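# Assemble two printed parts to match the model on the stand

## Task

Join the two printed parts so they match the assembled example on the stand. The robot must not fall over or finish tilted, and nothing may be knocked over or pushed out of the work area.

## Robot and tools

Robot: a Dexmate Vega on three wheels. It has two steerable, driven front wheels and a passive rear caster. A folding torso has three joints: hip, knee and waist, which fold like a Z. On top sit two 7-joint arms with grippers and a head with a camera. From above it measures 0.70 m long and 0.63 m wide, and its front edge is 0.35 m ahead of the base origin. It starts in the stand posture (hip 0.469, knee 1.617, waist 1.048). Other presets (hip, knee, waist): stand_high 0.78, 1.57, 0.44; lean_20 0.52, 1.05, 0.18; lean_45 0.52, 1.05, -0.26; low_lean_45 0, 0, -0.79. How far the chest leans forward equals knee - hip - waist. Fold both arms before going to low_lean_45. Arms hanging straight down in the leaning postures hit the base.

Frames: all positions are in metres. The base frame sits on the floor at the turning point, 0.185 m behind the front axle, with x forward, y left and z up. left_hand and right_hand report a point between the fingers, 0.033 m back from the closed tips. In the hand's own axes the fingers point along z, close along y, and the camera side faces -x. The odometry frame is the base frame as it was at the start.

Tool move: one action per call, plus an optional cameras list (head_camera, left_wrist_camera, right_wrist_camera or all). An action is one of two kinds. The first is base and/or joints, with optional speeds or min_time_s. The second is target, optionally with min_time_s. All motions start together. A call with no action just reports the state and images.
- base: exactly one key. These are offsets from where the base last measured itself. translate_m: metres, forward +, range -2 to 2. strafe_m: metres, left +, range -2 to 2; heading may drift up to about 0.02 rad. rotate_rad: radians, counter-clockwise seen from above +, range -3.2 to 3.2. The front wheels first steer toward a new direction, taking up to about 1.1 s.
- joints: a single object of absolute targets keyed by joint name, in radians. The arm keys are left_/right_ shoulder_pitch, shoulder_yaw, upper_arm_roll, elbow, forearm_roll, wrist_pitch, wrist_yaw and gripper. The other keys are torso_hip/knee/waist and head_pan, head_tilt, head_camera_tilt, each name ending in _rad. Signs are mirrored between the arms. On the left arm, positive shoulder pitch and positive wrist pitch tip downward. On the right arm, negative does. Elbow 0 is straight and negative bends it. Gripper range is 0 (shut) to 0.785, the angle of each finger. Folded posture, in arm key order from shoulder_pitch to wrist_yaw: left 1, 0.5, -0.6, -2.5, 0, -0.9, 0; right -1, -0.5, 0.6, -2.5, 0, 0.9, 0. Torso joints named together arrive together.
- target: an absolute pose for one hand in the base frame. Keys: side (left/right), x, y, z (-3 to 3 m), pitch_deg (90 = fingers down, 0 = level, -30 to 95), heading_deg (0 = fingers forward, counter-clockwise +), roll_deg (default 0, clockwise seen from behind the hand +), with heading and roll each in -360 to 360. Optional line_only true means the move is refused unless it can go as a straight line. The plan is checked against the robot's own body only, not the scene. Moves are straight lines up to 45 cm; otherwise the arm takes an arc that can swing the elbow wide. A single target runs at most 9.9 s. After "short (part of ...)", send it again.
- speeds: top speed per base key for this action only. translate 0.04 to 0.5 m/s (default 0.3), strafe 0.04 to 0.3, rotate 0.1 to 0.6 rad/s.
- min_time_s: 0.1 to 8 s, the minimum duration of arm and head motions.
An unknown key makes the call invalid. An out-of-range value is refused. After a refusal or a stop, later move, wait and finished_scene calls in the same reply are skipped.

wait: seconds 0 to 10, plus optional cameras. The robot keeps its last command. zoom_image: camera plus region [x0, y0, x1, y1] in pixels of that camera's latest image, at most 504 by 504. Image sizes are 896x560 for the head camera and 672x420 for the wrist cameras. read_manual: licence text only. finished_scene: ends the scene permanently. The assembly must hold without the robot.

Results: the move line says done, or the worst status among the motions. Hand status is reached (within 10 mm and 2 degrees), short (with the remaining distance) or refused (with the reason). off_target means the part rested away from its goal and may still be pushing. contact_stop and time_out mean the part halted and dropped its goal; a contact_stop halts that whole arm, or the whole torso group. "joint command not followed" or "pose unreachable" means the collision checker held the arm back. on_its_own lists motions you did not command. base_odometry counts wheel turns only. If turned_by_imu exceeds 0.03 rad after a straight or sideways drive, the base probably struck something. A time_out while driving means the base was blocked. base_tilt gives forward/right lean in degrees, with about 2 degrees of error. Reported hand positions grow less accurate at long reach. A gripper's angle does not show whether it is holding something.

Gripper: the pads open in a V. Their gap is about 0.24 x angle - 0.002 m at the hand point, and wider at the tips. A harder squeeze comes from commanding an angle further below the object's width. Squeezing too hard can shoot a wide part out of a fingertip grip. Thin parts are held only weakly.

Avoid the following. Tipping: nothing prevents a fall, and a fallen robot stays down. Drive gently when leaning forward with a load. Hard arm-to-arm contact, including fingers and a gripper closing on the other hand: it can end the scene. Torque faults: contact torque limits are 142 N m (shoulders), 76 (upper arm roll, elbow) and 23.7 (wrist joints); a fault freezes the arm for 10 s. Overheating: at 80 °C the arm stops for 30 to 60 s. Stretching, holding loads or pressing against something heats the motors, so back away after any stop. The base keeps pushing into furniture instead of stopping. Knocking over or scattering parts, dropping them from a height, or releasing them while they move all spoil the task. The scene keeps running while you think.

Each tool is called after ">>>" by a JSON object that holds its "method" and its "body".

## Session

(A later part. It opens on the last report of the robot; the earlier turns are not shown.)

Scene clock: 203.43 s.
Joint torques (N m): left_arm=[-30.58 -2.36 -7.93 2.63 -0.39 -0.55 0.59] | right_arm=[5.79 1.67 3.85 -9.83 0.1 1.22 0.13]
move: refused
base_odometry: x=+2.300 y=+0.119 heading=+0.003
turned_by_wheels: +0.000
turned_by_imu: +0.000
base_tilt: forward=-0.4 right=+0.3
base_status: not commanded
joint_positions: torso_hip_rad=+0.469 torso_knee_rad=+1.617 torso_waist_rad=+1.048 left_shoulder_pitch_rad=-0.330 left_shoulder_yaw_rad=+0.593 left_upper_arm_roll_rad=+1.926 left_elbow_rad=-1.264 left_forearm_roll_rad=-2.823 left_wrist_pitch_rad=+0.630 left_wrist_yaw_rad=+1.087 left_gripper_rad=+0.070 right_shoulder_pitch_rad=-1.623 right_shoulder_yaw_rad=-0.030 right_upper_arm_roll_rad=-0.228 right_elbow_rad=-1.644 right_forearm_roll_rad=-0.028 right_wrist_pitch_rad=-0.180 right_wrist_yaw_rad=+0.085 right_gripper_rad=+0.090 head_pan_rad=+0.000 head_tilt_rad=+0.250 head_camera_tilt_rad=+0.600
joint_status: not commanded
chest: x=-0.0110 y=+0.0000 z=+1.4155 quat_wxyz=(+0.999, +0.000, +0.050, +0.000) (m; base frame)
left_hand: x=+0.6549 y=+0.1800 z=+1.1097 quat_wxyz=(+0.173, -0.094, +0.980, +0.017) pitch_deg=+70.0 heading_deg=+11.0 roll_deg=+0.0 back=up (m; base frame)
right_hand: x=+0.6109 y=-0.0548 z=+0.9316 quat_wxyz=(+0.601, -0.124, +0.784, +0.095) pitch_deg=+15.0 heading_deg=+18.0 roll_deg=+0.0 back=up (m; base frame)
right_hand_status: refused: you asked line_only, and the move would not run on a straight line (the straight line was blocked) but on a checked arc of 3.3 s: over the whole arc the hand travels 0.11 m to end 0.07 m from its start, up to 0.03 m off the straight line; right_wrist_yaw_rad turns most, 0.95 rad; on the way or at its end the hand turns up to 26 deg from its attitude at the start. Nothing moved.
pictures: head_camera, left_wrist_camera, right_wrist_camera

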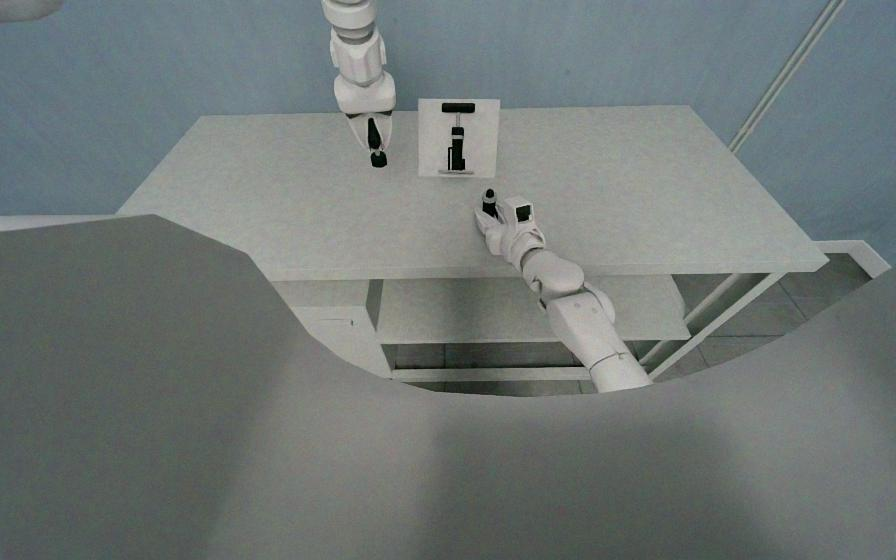

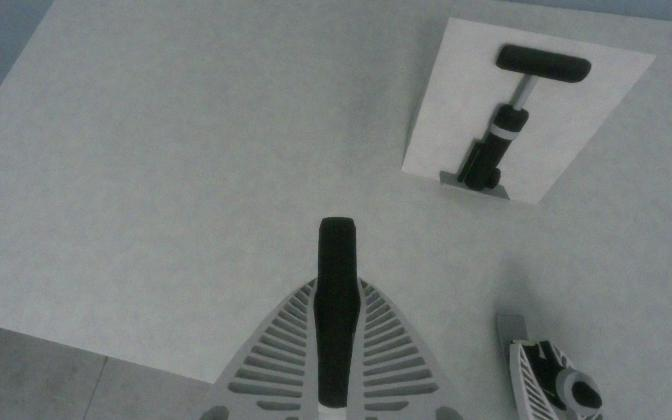

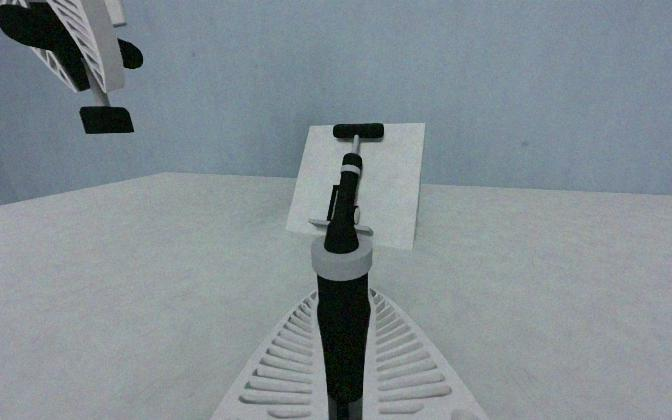

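>>> {"method": "move", "body": {"target": {"side": "right", "x": 0.605, "y": -0.13, "z": 0.94, "pitch_deg": 15, "heading_deg": 10, "line_only": true}, "min_time_s": 2}}

>>> {"method": "move", "body": {"target": {"side": "right", "x": 0.59, "y": -0.13, "z": 0.94, "pitch_deg": 15, "heading_deg": -5, "line_only": true}, "min_time_s": 2, "cameras": ["all"]}}

Scene clock: 206.67 s.
Joint torques (N m): left_arm=[-30.68 -3.14 -6.68 2.87 -0.04 -0.71 0.43] | right_arm=[3.73 -0.2 2.97 -10.3 0.07 0.47 -0.27]
move: done
base_odometry: x=+2.300 y=+0.119 heading=+0.003
turned_by_wheels: +0.000
turned_by_imu: -0.001
base_tilt: forward=-0.2 right=+0.2
base_status: not commanded
joint_positions: torso_hip_rad=+0.469 torso_knee_rad=+1.617 torso_waist_rad=+1.048 left_shoulder_pitch_rad=-0.330 left_shoulder_yaw_rad=+0.593 left_upper_arm_roll_rad=+1.926 left_elbow_rad=-1.264 left_forearm_roll_rad=-2.823 left_wrist_pitch_rad=+0.630 left_wrist_yaw_rad=+1.087 left_gripper_rad=+0.070 right_shoulder_pitch_rad=-1.694 right_shoulder_yaw_rad=-0.034 right_upper_arm_roll_rad=-0.145 right_elbow_rad=-1.745 right_forearm_roll_rad=-0.008 right_wrist_pitch_rad=-0.210 right_wrist_yaw_rad=+0.033 right_gripper_rad=+0.090 head_pan_rad=+0.000 head_tilt_rad=+0.250 head_camera_tilt_rad=+0.600
joint_status: not commanded
chest: x=-0.0110 y=+0.0000 z=+1.4155 quat_wxyz=(+0.999, +0.000, +0.050, +0.000) (m; base frame)
left_hand: x=+0.6549 y=+0.1800 z=+1.1097 quat_wxyz=(+0.173, -0.094, +0.980, +0.017) pitch_deg=+70.0 heading_deg=+11.0 roll_deg=+0.0 back=up (m; base frame)
right_hand: x=+0.6053 y=-0.1263 z=+0.9394 quat_wxyz=(+0.606, -0.072, +0.790, +0.055) pitch_deg=+15.0 heading_deg=+10.4 roll_deg=+0.0 back=up (m; base frame)
right_hand_status: reached (straight line, planned for 2.0 s): 4 mm and 0.4 deg off.
pictures: none

Scene clock: 206.97 s.
Joint torques (N m): left_arm=[-28.66 -3.71 -7.63 3.26 -0.16 -0.16 0.39] | right_arm=[5.2 0.57 2.8 -9.36 0.27 1.26 -0.3]
move: refused
base_odometry: x=+2.300 y=+0.119 heading=+0.003
turned_by_wheels: +0.000
turned_by_imu: +0.000
base_tilt: forward=-0.4 right=+0.1
base_status: not commanded
joint_positions: torso_hip_rad=+0.469 torso_knee_rad=+1.617 torso_waist_rad=+1.048 left_shoulder_pitch_rad=-0.330 left_shoulder_yaw_rad=+0.593 left_upper_arm_roll_rad=+1.926 left_elbow_rad=-1.264 left_forearm_roll_rad=-2.823 left_wrist_pitch_rad=+0.630 left_wrist_yaw_rad=+1.087 left_gripper_rad=+0.070 right_shoulder_pitch_rad=-1.696 right_shoulder_yaw_rad=-0.034 right_upper_arm_roll_rad=-0.143 right_elbow_rad=-1.747 right_forearm_roll_rad=-0.007 right_wrist_pitch_rad=-0.211 right_wrist_yaw_rad=+0.032 right_gripper_rad=+0.090 head_pan_rad=+0.000 head_tilt_rad=+0.250 head_camera_tilt_rad=+0.600
joint_status: not commanded
chest: x=-0.0110 y=+0.0000 z=+1.4155 quat_wxyz=(+0.999, +0.000, +0.050, +0.000) (m; base frame)
left_hand: x=+0.6549 y=+0.1800 z=+1.1097 quat_wxyz=(+0.173, -0.094, +0.980, +0.017) pitch_deg=+70.0 heading_deg=+11.0 roll_deg=+0.0 back=up (m; base frame)
right_hand: x=+0.6052 y=-0.1280 z=+0.9396 quat_wxyz=(+0.606, -0.071, +0.790, +0.054) pitch_deg=+15.0 heading_deg=+10.2 roll_deg=+0.0 back=up (m; base frame)
right_hand_status: refused: you asked line_only, and the move would not run on a straight line (the straight line was blocked) but on a checked arc of 2.2 s: over the whole arc the hand travels 0.03 m to end 0.02 m from its start, up to 0.01 m off the straight line; right_wrist_yaw_rad turns most, 0.59 rad; on the way or at its end the hand turns up to 15 deg from its attitude at the start. Nothing moved.
pictures: head_camera, left_wrist_camera, right_wrist_camera

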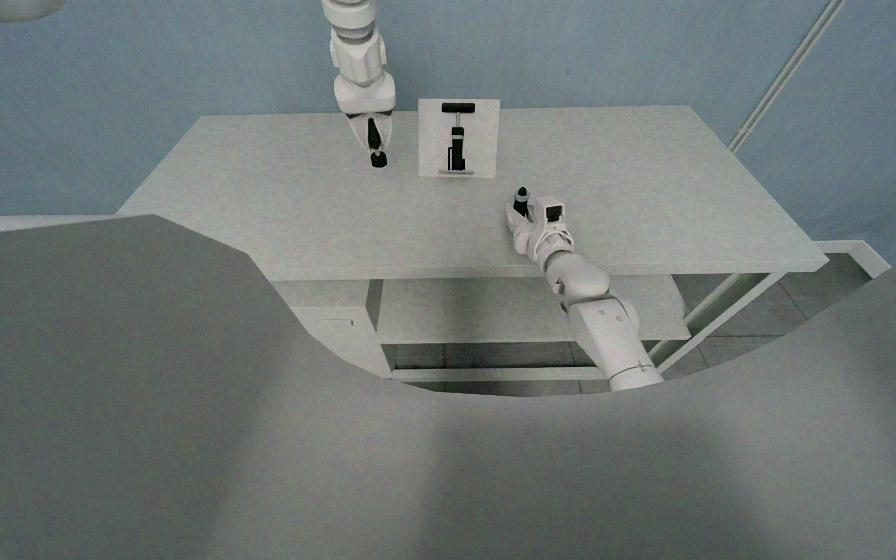

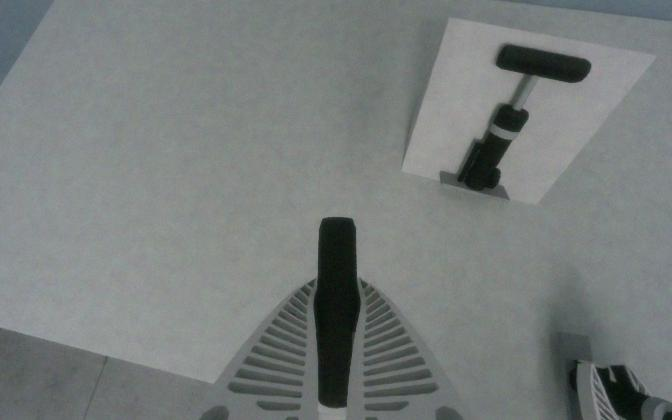

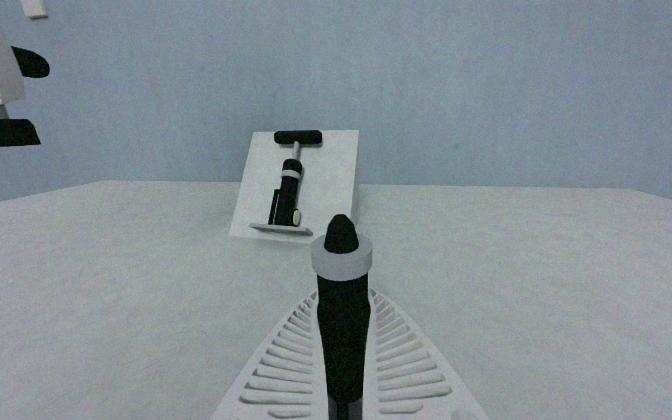

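>>> {"method": "move", "body": {"target": {"side": "right", "x": 0.58, "y": -0.12, "z": 0.94, "pitch_deg": 15, "heading_deg": -6}, "min_time_s": 3, "cameras": ["all"]}}

>>> {"method": "zoom_image", "body": {"camera": "head_camera", "region": [440, 150, 600, 290]}}

Scene clock: 212.03 s.
Joint torques (N m): left_arm=[-30.81 -2.74 -7.13 2.39 -0.81 -0.7 0.12] | right_arm=[17.35 -0.81 0.75 -3.66 -0.66 1.18 -0.29]
move: done
base_odometry: x=+2.300 y=+0.119 heading=+0.003
turned_by_wheels: +0.000
turned_by_imu: -0.001
base_tilt: forward=-0.3 right=+0.2
base_status: not commanded
joint_positions: torso_hip_rad=+0.469 torso_knee_rad=+1.617 torso_waist_rad=+1.048 left_shoulder_pitch_rad=-0.330 left_shoulder_yaw_rad=+0.593 left_upper_arm_roll_rad=+1.926 left_elbow_rad=-1.264 left_forearm_roll_rad=-2.823 left_wrist_pitch_rad=+0.630 left_wrist_yaw_rad=+1.087 left_gripper_rad=+0.070 right_shoulder_pitch_rad=-1.499 right_shoulder_yaw_rad=-0.400 right_upper_arm_roll_rad=-0.724 right_elbow_rad=-1.742 right_forearm_roll_rad=+0.473 right_wrist_pitch_rad=-0.056 right_wrist_yaw_rad=-0.834 right_gripper_rad=+0.090 head_pan_rad=+0.000 head_tilt_rad=+0.250 head_camera_tilt_rad=+0.600
joint_status: not commanded
chest: x=-0.0110 y=+0.0000 z=+1.4155 quat_wxyz=(+0.999, +0.000, +0.050, +0.000) (m; base frame)
left_hand: x=+0.6549 y=+0.1800 z=+1.1097 quat_wxyz=(+0.173, -0.094, +0.980, +0.017) pitch_deg=+70.0 heading_deg=+11.0 roll_deg=+0.0 back=up (m; base frame)
right_hand: x=+0.5805 y=-0.1196 z=+0.9404 quat_wxyz=(+0.608, +0.041, +0.792, -0.031) pitch_deg=+15.0 heading_deg=-5.9 roll_deg=+0.0 back=up (m; base frame)
right_hand_status: reached (checked arc [the straight line was blocked; over the whole arc the hand travels 0.10 m to end 0.03 m from its start, up to 0.05 m off the straight line; right_wrist_yaw_rad turns most, 0.87 rad; on the way or at its end the hand turns up to 16 deg from its attitude at the start], planned for 3.1 s): 1 mm and 0.1 deg off.
pictures: head_camera, left_wrist_camera, right_wrist_camera

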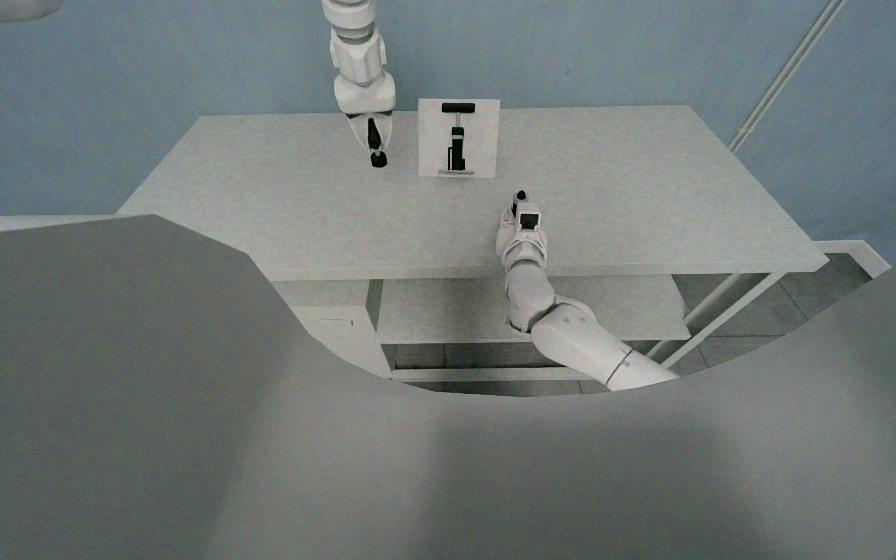

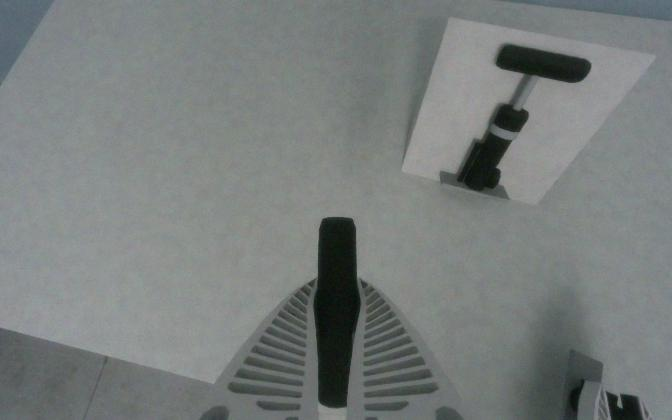

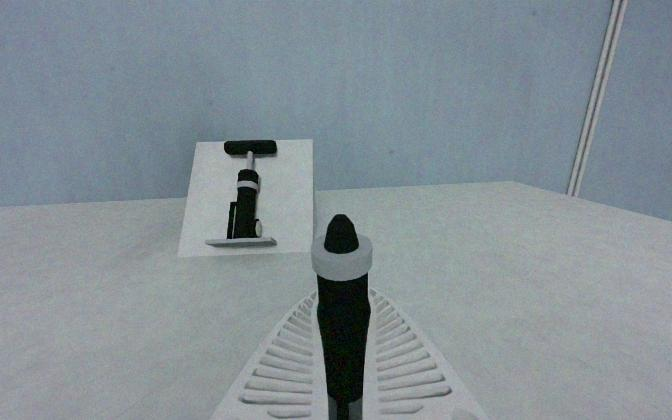

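Scaled by 3.150 from the camera's 896x560 image, which has a finer 960x600 frame.

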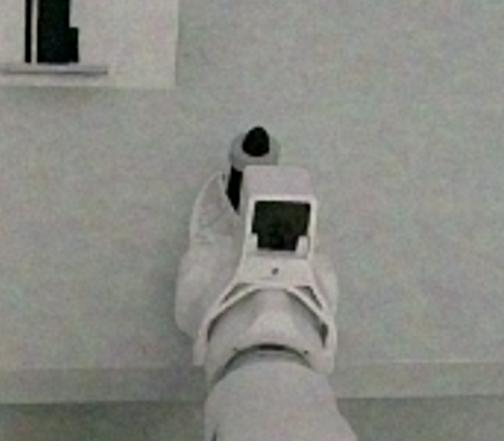

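>>> {"method": "move", "body": {"target": {"side": "right", "x": 0.5805, "y": -0.1196, "z": 0.919, "pitch_deg": 15, "heading_deg": -6, "line_only": true}, "min_time_s": 2, "cameras": ["all"]}}

>>> {"method": "zoom_image", "body": {"camera": "left_wrist_camera", "region": [520, 310, 672, 420]}}

>>> {"method": "zoom_image", "body": {"camera": "right_wrist_camera", "region": [240, 190, 450, 420]}}

Scene clock: 215.40 s.
Joint torques (N m): left_arm=[-29.31 -4.47 -7.03 1.56 -0.1 -0.37 0.62] | right_arm=[18.04 1.21 0.11 -6.22 -1.1 1.5 0.01]
move: done
base_odometry: x=+2.300 y=+0.119 heading=+0.003
turned_by_wheels: +0.000
turned_by_imu: -0.001
base_tilt: forward=-0.4 right=+0.2
base_status: not commanded
joint_positions: torso_hip_rad=+0.469 torso_knee_rad=+1.617 torso_waist_rad=+1.048 left_shoulder_pitch_rad=-0.330 left_shoulder_yaw_rad=+0.593 left_upper_arm_roll_rad=+1.926 left_elbow_rad=-1.264 left_forearm_roll_rad=-2.823 left_wrist_pitch_rad=+0.630 left_wrist_yaw_rad=+1.087 left_gripper_rad=+0.070 right_shoulder_pitch_rad=-1.491 right_shoulder_yaw_rad=-0.375 right_upper_arm_roll_rad=-0.737 right_elbow_rad=-1.650 right_forearm_roll_rad=+0.458 right_wrist_pitch_rad=+0.009 right_wrist_yaw_rad=-0.812 right_gripper_rad=+0.090 head_pan_rad=+0.000 head_tilt_rad=+0.250 head_camera_tilt_rad=+0.600
joint_status: not commanded
chest: x=-0.0110 y=+0.0000 z=+1.4155 quat_wxyz=(+0.999, +0.000, +0.050, +0.000) (m; base frame)
left_hand: x=+0.6549 y=+0.1800 z=+1.1097 quat_wxyz=(+0.173, -0.094, +0.980, +0.017) pitch_deg=+70.0 heading_deg=+11.0 roll_deg=+0.0 back=up (m; base frame)
right_hand: x=+0.5804 y=-0.1198 z=+0.9197 quat_wxyz=(+0.608, +0.042, +0.792, -0.032) pitch_deg=+15.0 heading_deg=-6.0 roll_deg=+0.0 back=up (m; base frame)
right_hand_status: reached (straight line, planned for 2.0 s): 1 mm and 0.0 deg off.
pictures: head_camera, left_wrist_camera, right_wrist_camera

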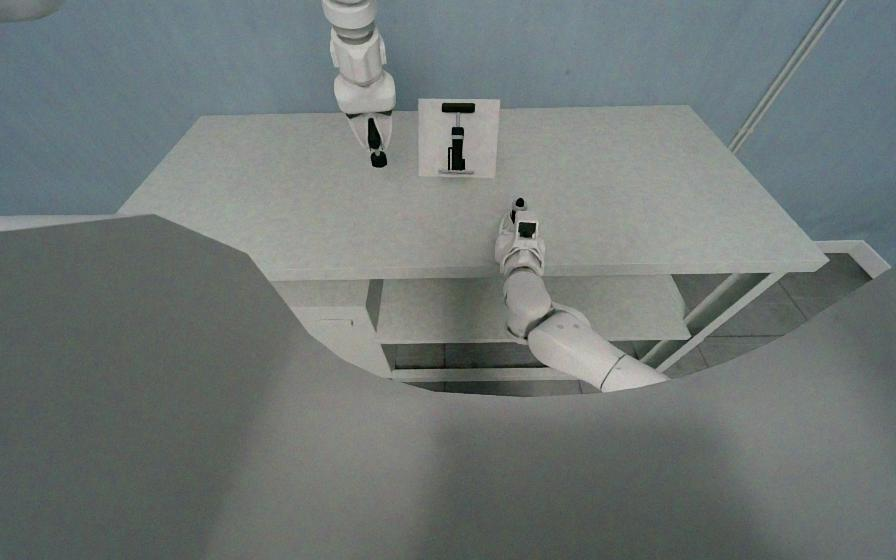

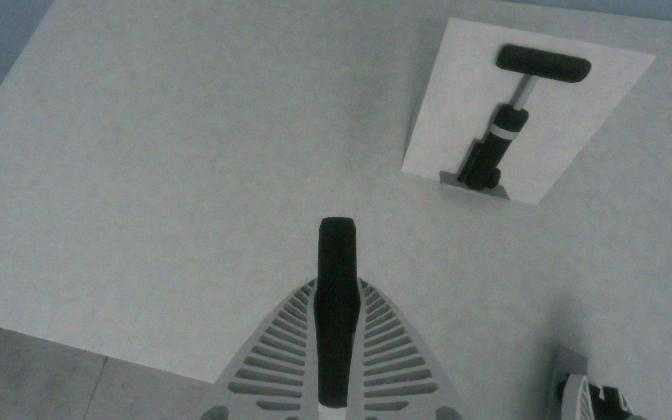

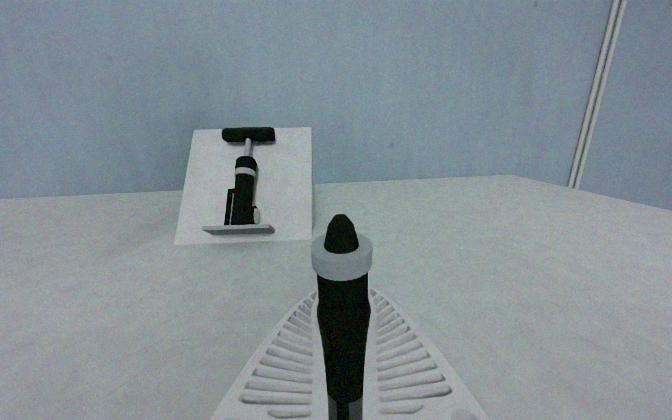

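Scaled by 3.316 from the camera's 672x420 image, which has a finer 960x600 frame.

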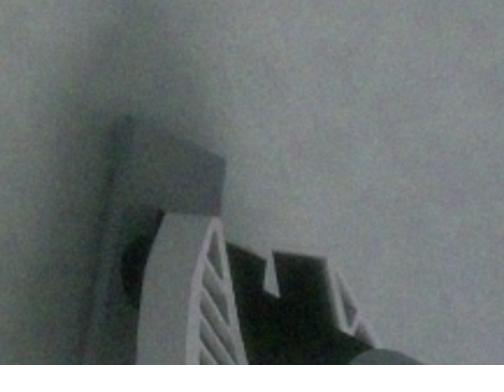

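Scaled by 2.191 from the camera's 672x420 image, which has a finer 960x600 frame.

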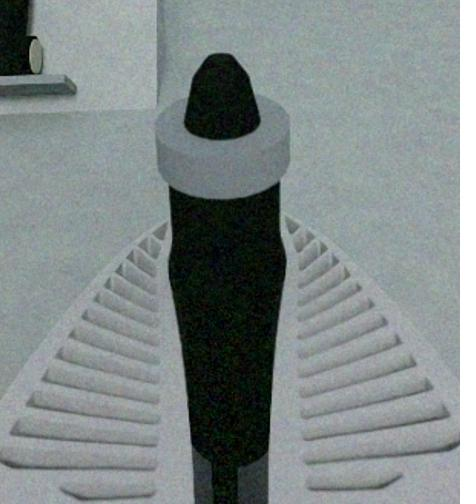

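>>> {"method": "move", "body": {"target": {"side": "right", "x": 0.5805, "y": -0.1196, "z": 0.9155, "pitch_deg": 15, "heading_deg": -6, "line_only": true}, "min_time_s": 1, "cameras": ["all"]}}

>>> {"method": "zoom_image", "body": {"camera": "left_wrist_camera", "region": [520, 310, 672, 420]}}

>>> {"method": "zoom_image", "body": {"camera": "right_wrist_camera", "region": [240, 190, 450, 420]}}

Scene clock: 217.33 s.
Joint torques (N m): left_arm=[-28.79 -3.24 -8.02 1.97 -0.22 -0.96 0.56] | right_arm=[17.25 3.92 -0.5 -5.91 -1.18 1.93 0.02]
move: done
base_odometry: x=+2.300 y=+0.119 heading=+0.003
turned_by_wheels: +0.000
turned_by_imu: -0.001
base_tilt: forward=-0.2 right=+0.1
base_status: not commanded
joint_positions: torso_hip_rad=+0.469 torso_knee_rad=+1.617 torso_waist_rad=+1.048 left_shoulder_pitch_rad=-0.330 left_shoulder_yaw_rad=+0.593 left_upper_arm_roll_rad=+1.926 left_elbow_rad=-1.264 left_forearm_roll_rad=-2.823 left_wrist_pitch_rad=+0.630 left_wrist_yaw_rad=+1.087 left_gripper_rad=+0.070 right_shoulder_pitch_rad=-1.490 right_shoulder_yaw_rad=-0.370 right_upper_arm_roll_rad=-0.739 right_elbow_rad=-1.632 right_forearm_roll_rad=+0.455 right_wrist_pitch_rad=+0.022 right_wrist_yaw_rad=-0.807 right_gripper_rad=+0.090 head_pan_rad=+0.000 head_tilt_rad=+0.250 head_camera_tilt_rad=+0.600
joint_status: not commanded
chest: x=-0.0110 y=+0.0000 z=+1.4155 quat_wxyz=(+0.999, +0.000, +0.050, +0.000) (m; base frame)
left_hand: x=+0.6549 y=+0.1800 z=+1.1097 quat_wxyz=(+0.173, -0.094, +0.980, +0.017) pitch_deg=+70.0 heading_deg=+11.0 roll_deg=+0.0 back=up (m; base frame)
right_hand: x=+0.5803 y=-0.1198 z=+0.9157 quat_wxyz=(+0.608, +0.042, +0.792, -0.032) pitch_deg=+15.0 heading_deg=-6.0 roll_deg=+0.0 back=up (m; base frame)
right_hand_status: reached (straight line, planned for 1.0 s): 0 mm and 0.0 deg off.
pictures: head_camera, left_wrist_camera, right_wrist_camera

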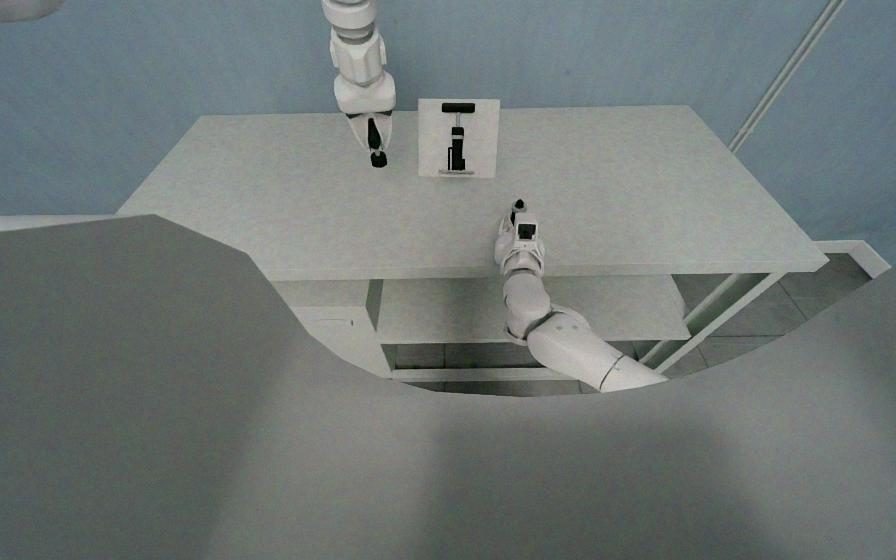

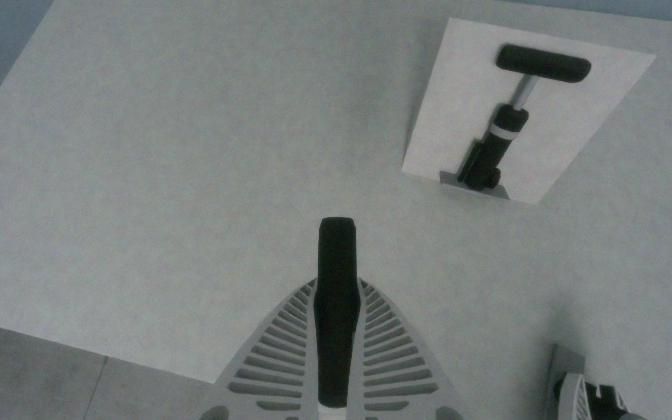

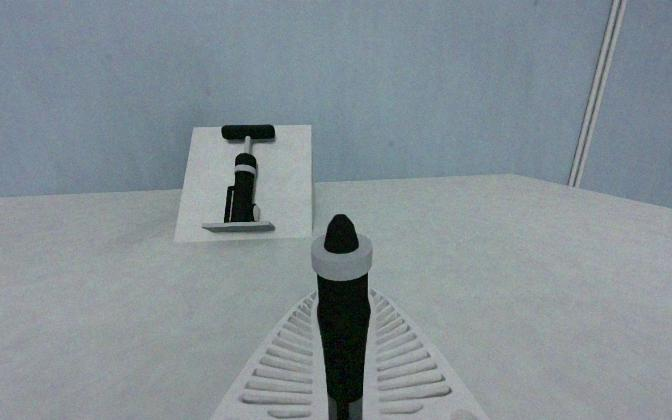

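Scaled by 3.316 from the camera's 672x420 image, which has a finer 960x600 frame.

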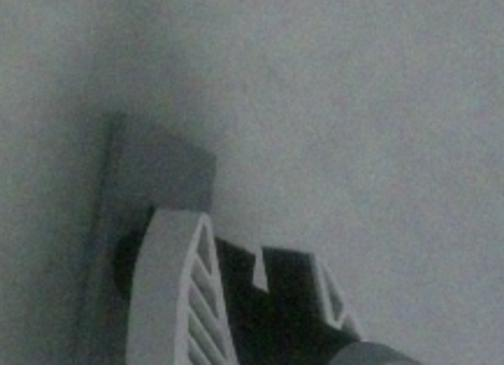

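Scaled by 2.191 from the camera's 672x420 image, which has a finer 960x600 frame.

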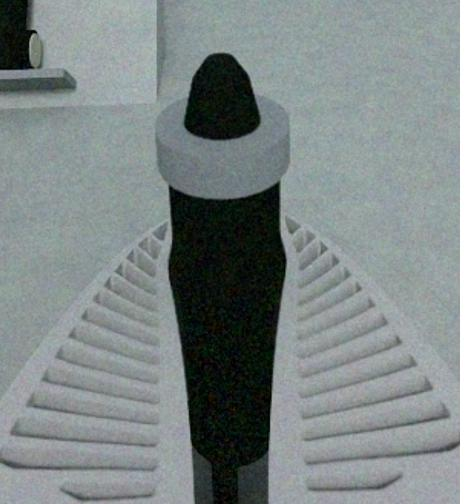

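>>> {"method": "move", "body": {"target": {"side": "right", "x": 0.5805, "y": -0.1196, "z": 0.911, "pitch_deg": 15, "heading_deg": -6, "line_only": true}, "min_time_s": 1, "cameras": ["all"]}}

>>> {"method": "zoom_image", "body": {"camera": "left_wrist_camera", "region": [520, 310, 672, 420]}}

>>> {"method": "zoom_image", "body": {"camera": "right_wrist_camera", "region": [240, 190, 450, 420]}}

Scene clock: 219.53 s.
Joint torques (N m): left_arm=[-29.56 -2.46 -7.33 2.3 -0.08 -0.83 0.34] | right_arm=[16.77 2.88 -0.14 -5.94 -1.07 1.84 0.06]
move: done
base_odometry: x=+2.300 y=+0.119 heading=+0.003
turned_by_wheels: +0.000
turned_by_imu: -0.001
base_tilt: forward=-0.5 right=+0.3
base_status: not commanded
joint_positions: torso_hip_rad=+0.469 torso_knee_rad=+1.617 torso_waist_rad=+1.048 left_shoulder_pitch_rad=-0.330 left_shoulder_yaw_rad=+0.593 left_upper_arm_roll_rad=+1.926 left_elbow_rad=-1.264 left_forearm_roll_rad=-2.823 left_wrist_pitch_rad=+0.630 left_wrist_yaw_rad=+1.087 left_gripper_rad=+0.070 right_shoulder_pitch_rad=-1.488 right_shoulder_yaw_rad=-0.365 right_upper_arm_roll_rad=-0.741 right_elbow_rad=-1.611 right_forearm_roll_rad=+0.452 right_wrist_pitch_rad=+0.037 right_wrist_yaw_rad=-0.802 right_gripper_rad=+0.090 head_pan_rad=+0.000 head_tilt_rad=+0.250 head_camera_tilt_rad=+0.600
joint_status: not commanded
chest: x=-0.0110 y=+0.0000 z=+1.4155 quat_wxyz=(+0.999, +0.000, +0.050, +0.000) (m; base frame)
left_hand: x=+0.6549 y=+0.1800 z=+1.1097 quat_wxyz=(+0.173, -0.094, +0.980, +0.017) pitch_deg=+70.0 heading_deg=+11.0 roll_deg=+0.0 back=up (m; base frame)
right_hand: x=+0.5803 y=-0.1198 z=+0.9113 quat_wxyz=(+0.608, +0.042, +0.792, -0.032) pitch_deg=+15.0 heading_deg=-6.0 roll_deg=+0.0 back=up (m; base frame)
right_hand_status: reached (straight line, planned for 1.0 s): 0 mm and 0.0 deg off.
pictures: head_camera, left_wrist_camera, right_wrist_camera

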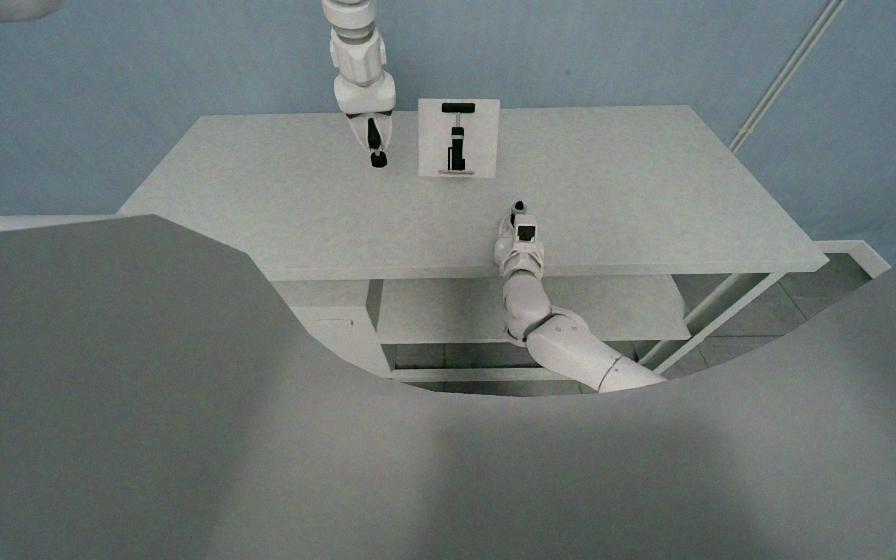

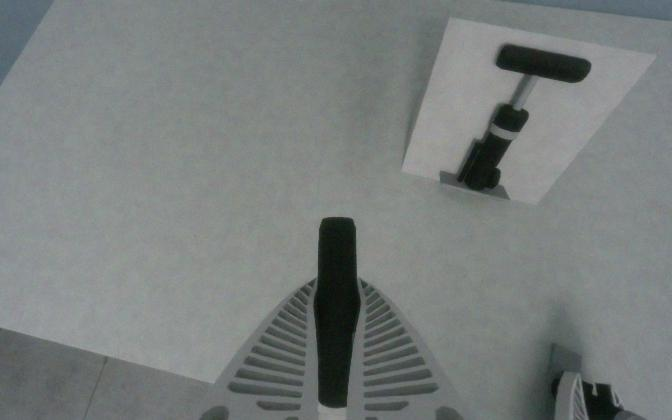

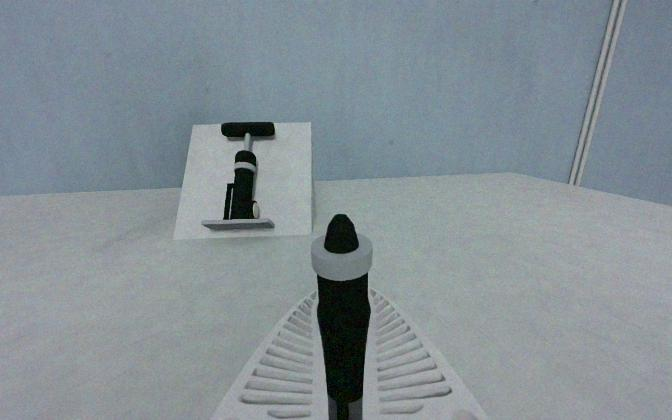

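Scaled by 3.316 from the camera's 672x420 image, which has a finer 960x600 frame.

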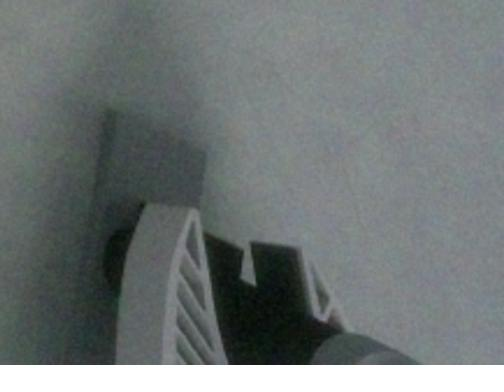

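Scaled by 2.191 from the camera's 672x420 image, which has a finer 960x600 frame.

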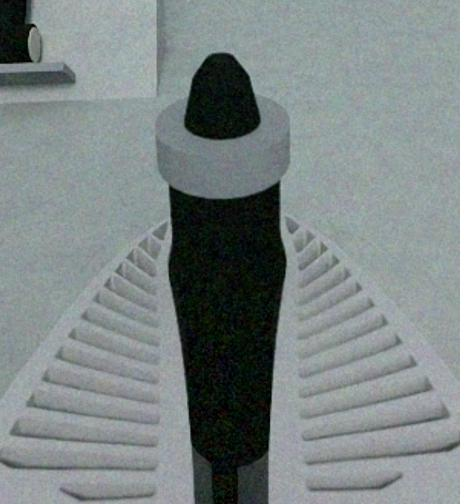

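>>> {"method": "move", "body": {"target": {"side": "right", "x": 0.5805, "y": -0.1196, "z": 0.906, "pitch_deg": 15, "heading_deg": -6, "line_only": true}, "min_time_s": 1, "cameras": ["left_wrist_camera", "right_wrist_camera"]}}

>>> {"method": "zoom_image", "body": {"camera": "left_wrist_camera", "region": [520, 310, 672, 420]}}

>>> {"method": "zoom_image", "body": {"camera": "right_wrist_camera", "region": [240, 190, 450, 420]}}

Scene clock: 221.67 s.
Joint torques (N m): left_arm=[-28.54 -3.42 -6.73 3.75 -0.27 -0.2 0.31] | right_arm=[15.56 2.4 -0.05 -3.75 0.03 -0.33 0.15]
move: done
base_odometry: x=+2.300 y=+0.119 heading=+0.003
turned_by_wheels: +0.000
turned_by_imu: -0.001
base_tilt: forward=-0.3 right=+0.1
base_status: not commanded
joint_positions: torso_hip_rad=+0.469 torso_knee_rad=+1.617 torso_waist_rad=+1.048 left_shoulder_pitch_rad=-0.330 left_shoulder_yaw_rad=+0.593 left_upper_arm_roll_rad=+1.926 left_elbow_rad=-1.264 left_forearm_roll_rad=-2.823 left_wrist_pitch_rad=+0.630 left_wrist_yaw_rad=+1.087 left_gripper_rad=+0.070 right_shoulder_pitch_rad=-1.485 right_shoulder_yaw_rad=-0.358 right_upper_arm_roll_rad=-0.744 right_elbow_rad=-1.587 right_forearm_roll_rad=+0.449 right_wrist_pitch_rad=+0.054 right_wrist_yaw_rad=-0.796 right_gripper_rad=+0.090 head_pan_rad=+0.000 head_tilt_rad=+0.250 head_camera_tilt_rad=+0.600
joint_status: not commanded
chest: x=-0.0110 y=+0.0000 z=+1.4155 quat_wxyz=(+0.999, +0.000, +0.050, +0.000) (m; base frame)
left_hand: x=+0.6549 y=+0.1800 z=+1.1097 quat_wxyz=(+0.173, -0.094, +0.980, +0.017) pitch_deg=+70.0 heading_deg=+11.0 roll_deg=+0.0 back=up (m; base frame)
right_hand: x=+0.5805 y=-0.1198 z=+0.9069 quat_wxyz=(+0.608, +0.042, +0.792, -0.032) pitch_deg=+15.0 heading_deg=-6.0 roll_deg=+0.0 back=up (m; base frame)
right_hand_status: reached (straight line, planned for 1.0 s): 1 mm and 0.0 deg off.
pictures: left_wrist_camera, right_wrist_camera

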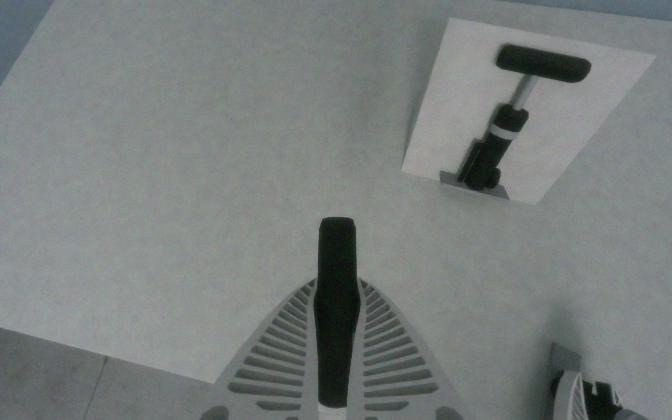

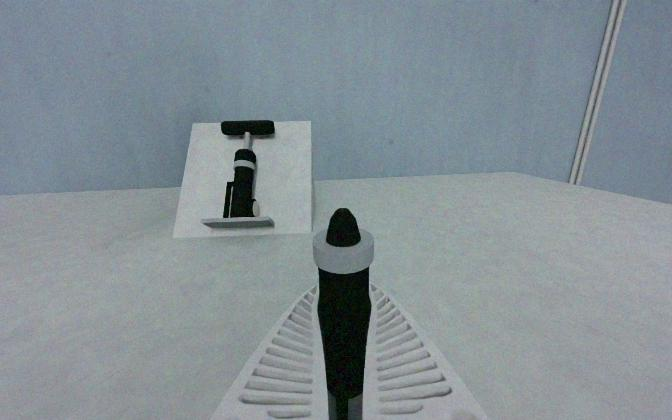

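Scaled by 3.316 from the camera's 672x420 image, which has a finer 960x600 frame.

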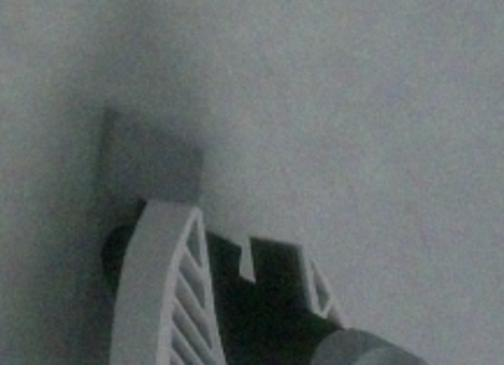

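Scaled by 2.191 from the camera's 672x420 image, which has a finer 960x600 frame.

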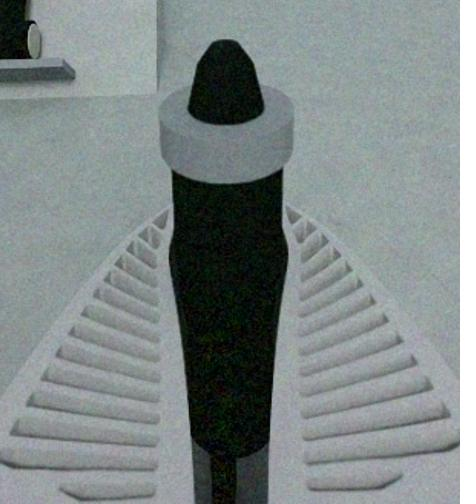

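>>> {"method": "move", "body": {"target": {"side": "right", "x": 0.5805, "y": -0.1196, "z": 0.910, "pitch_deg": 15, "heading_deg": -6, "line_only": true}, "min_time_s": 1}}

>>> {"method": "move", "body": {"joints": {"right_gripper_rad": 0.16}, "min_time_s": 1, "cameras": ["all"]}}

>>> {"method": "zoom_image", "body": {"camera": "right_wrist_camera", "region": [240, 190, 450, 420]}}

>>> {"method": "zoom_image", "body": {"camera": "left_wrist_camera", "region": [520, 310, 672, 420]}}

Scene clock: 223.93 s.
Joint torques (N m): left_arm=[-29.23 -3.27 -7.13 2.45 0.13 -0.84 0.37] | right_arm=[3.94 -0.17 4.95 -8.34 -0.29 1.43 -0.01]
move: done
base_odometry: x=+2.300 y=+0.119 heading=+0.003
turned_by_wheels: +0.000
turned_by_imu: -0.001
base_tilt: forward=-0.4 right=+0.3
base_status: not commanded
joint_positions: torso_hip_rad=+0.469 torso_knee_rad=+1.617 torso_waist_rad=+1.048 left_shoulder_pitch_rad=-0.330 left_shoulder_yaw_rad=+0.593 left_upper_arm_roll_rad=+1.926 left_elbow_rad=-1.264 left_forearm_roll_rad=-2.823 left_wrist_pitch_rad=+0.630 left_wrist_yaw_rad=+1.087 left_gripper_rad=+0.070 right_shoulder_pitch_rad=-1.486 right_shoulder_yaw_rad=-0.362 right_upper_arm_roll_rad=-0.743 right_elbow_rad=-1.600 right_forearm_roll_rad=+0.451 right_wrist_pitch_rad=+0.044 right_wrist_yaw_rad=-0.799 right_gripper_rad=+0.090 head_pan_rad=+0.000 head_tilt_rad=+0.250 head_camera_tilt_rad=+0.600
joint_status: not commanded
chest: x=-0.0111 y=+0.0000 z=+1.4155 quat_wxyz=(+0.999, +0.000, +0.050, +0.000) (m; base frame)
left_hand: x=+0.6549 y=+0.1800 z=+1.1097 quat_wxyz=(+0.173, -0.094, +0.980, +0.017) pitch_deg=+70.0 heading_deg=+11.0 roll_deg=+0.0 back=up (m; base frame)
right_hand: x=+0.5805 y=-0.1195 z=+0.9095 quat_wxyz=(+0.608, +0.041, +0.792, -0.032) pitch_deg=+15.0 heading_deg=-6.0 roll_deg=+0.0 back=up (m; base frame)
right_hand_status: reached (straight line, planned for 1.0 s): 1 mm and 0.0 deg off.
pictures: none

Scene clock: 224.47 s.
Joint torques (N m): left_arm=[-31.01 -3.91 -7.29 3.4 -0.19 -0.79 0.58] | right_arm=[4.79 0.41 7.64 -7.69 -0.42 1.74 -0.2]
move: done
base_odometry: x=+2.300 y=+0.119 heading=+0.003
turned_by_wheels: +0.000
turned_by_imu: +0.000
base_tilt: forward=-0.2 right=+0.2
base_status: not commanded
joint_positions: torso_hip_rad=+0.469 torso_knee_rad=+1.617 torso_waist_rad=+1.048 left_shoulder_pitch_rad=-0.330 left_shoulder_yaw_rad=+0.593 left_upper_arm_roll_rad=+1.926 left_elbow_rad=-1.264 left_forearm_roll_rad=-2.823 left_wrist_pitch_rad=+0.630 left_wrist_yaw_rad=+1.087 left_gripper_rad=+0.070 right_shoulder_pitch_rad=-1.487 right_shoulder_yaw_rad=-0.362 right_upper_arm_roll_rad=-0.743 right_elbow_rad=-1.602 right_forearm_roll_rad=+0.451 right_wrist_pitch_rad=+0.043 right_wrist_yaw_rad=-0.799 right_gripper_rad=+0.160 head_pan_rad=+0.000 head_tilt_rad=+0.250 head_camera_tilt_rad=+0.600
joint_status: all done
chest: x=-0.0111 y=+0.0000 z=+1.4155 quat_wxyz=(+0.999, +0.000, +0.050, +0.000) (m; base frame)
left_hand: x=+0.6549 y=+0.1800 z=+1.1097 quat_wxyz=(+0.173, -0.094, +0.980, +0.017) pitch_deg=+70.0 heading_deg=+11.0 roll_deg=+0.0 back=up (m; base frame)
right_hand: x=+0.5804 y=-0.1194 z=+0.9097 quat_wxyz=(+0.608, +0.041, +0.792, -0.032) pitch_deg=+15.0 heading_deg=-6.0 roll_deg=+0.0 back=up (m; base frame)
pictures: head_camera, left_wrist_camera, right_wrist_camera

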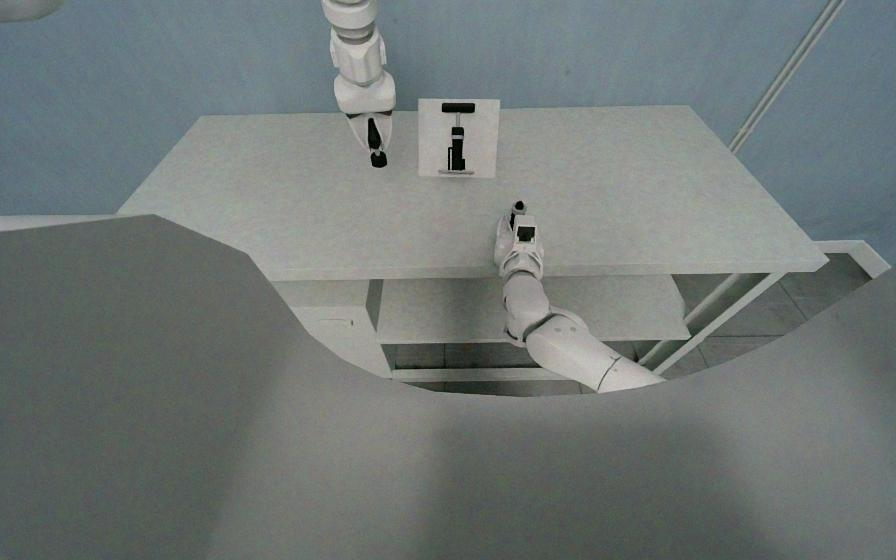

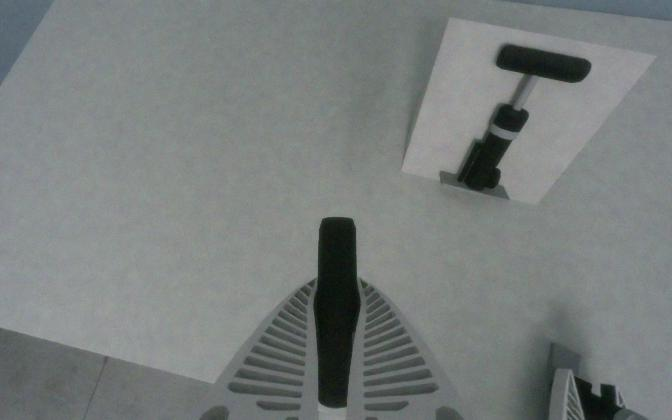

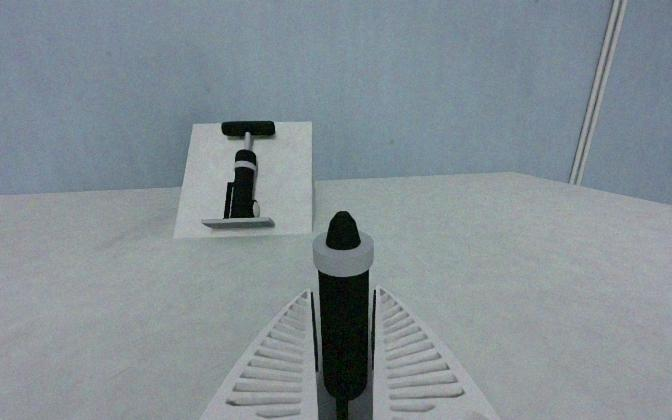

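Scaled by 2.191 from the camera's 672x420 image, which has a finer 960x600 frame.

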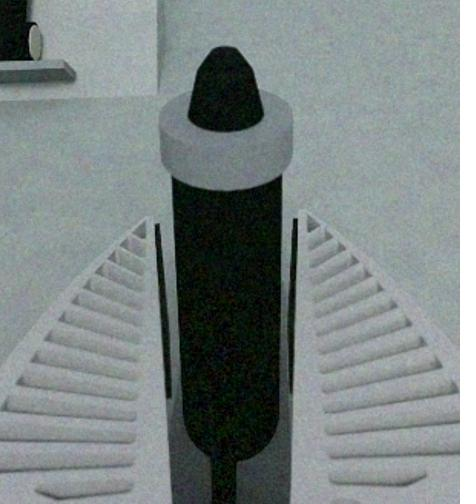

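Scaled by 3.316 from the camera's 672x420 image, which has a finer 960x600 frame.

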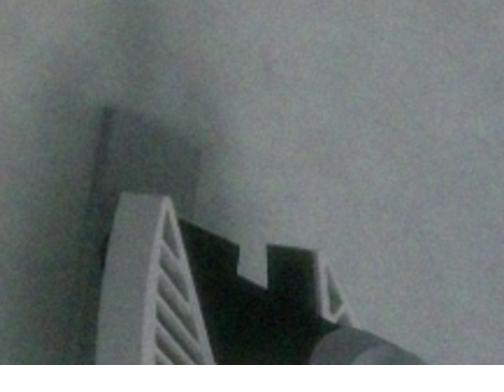

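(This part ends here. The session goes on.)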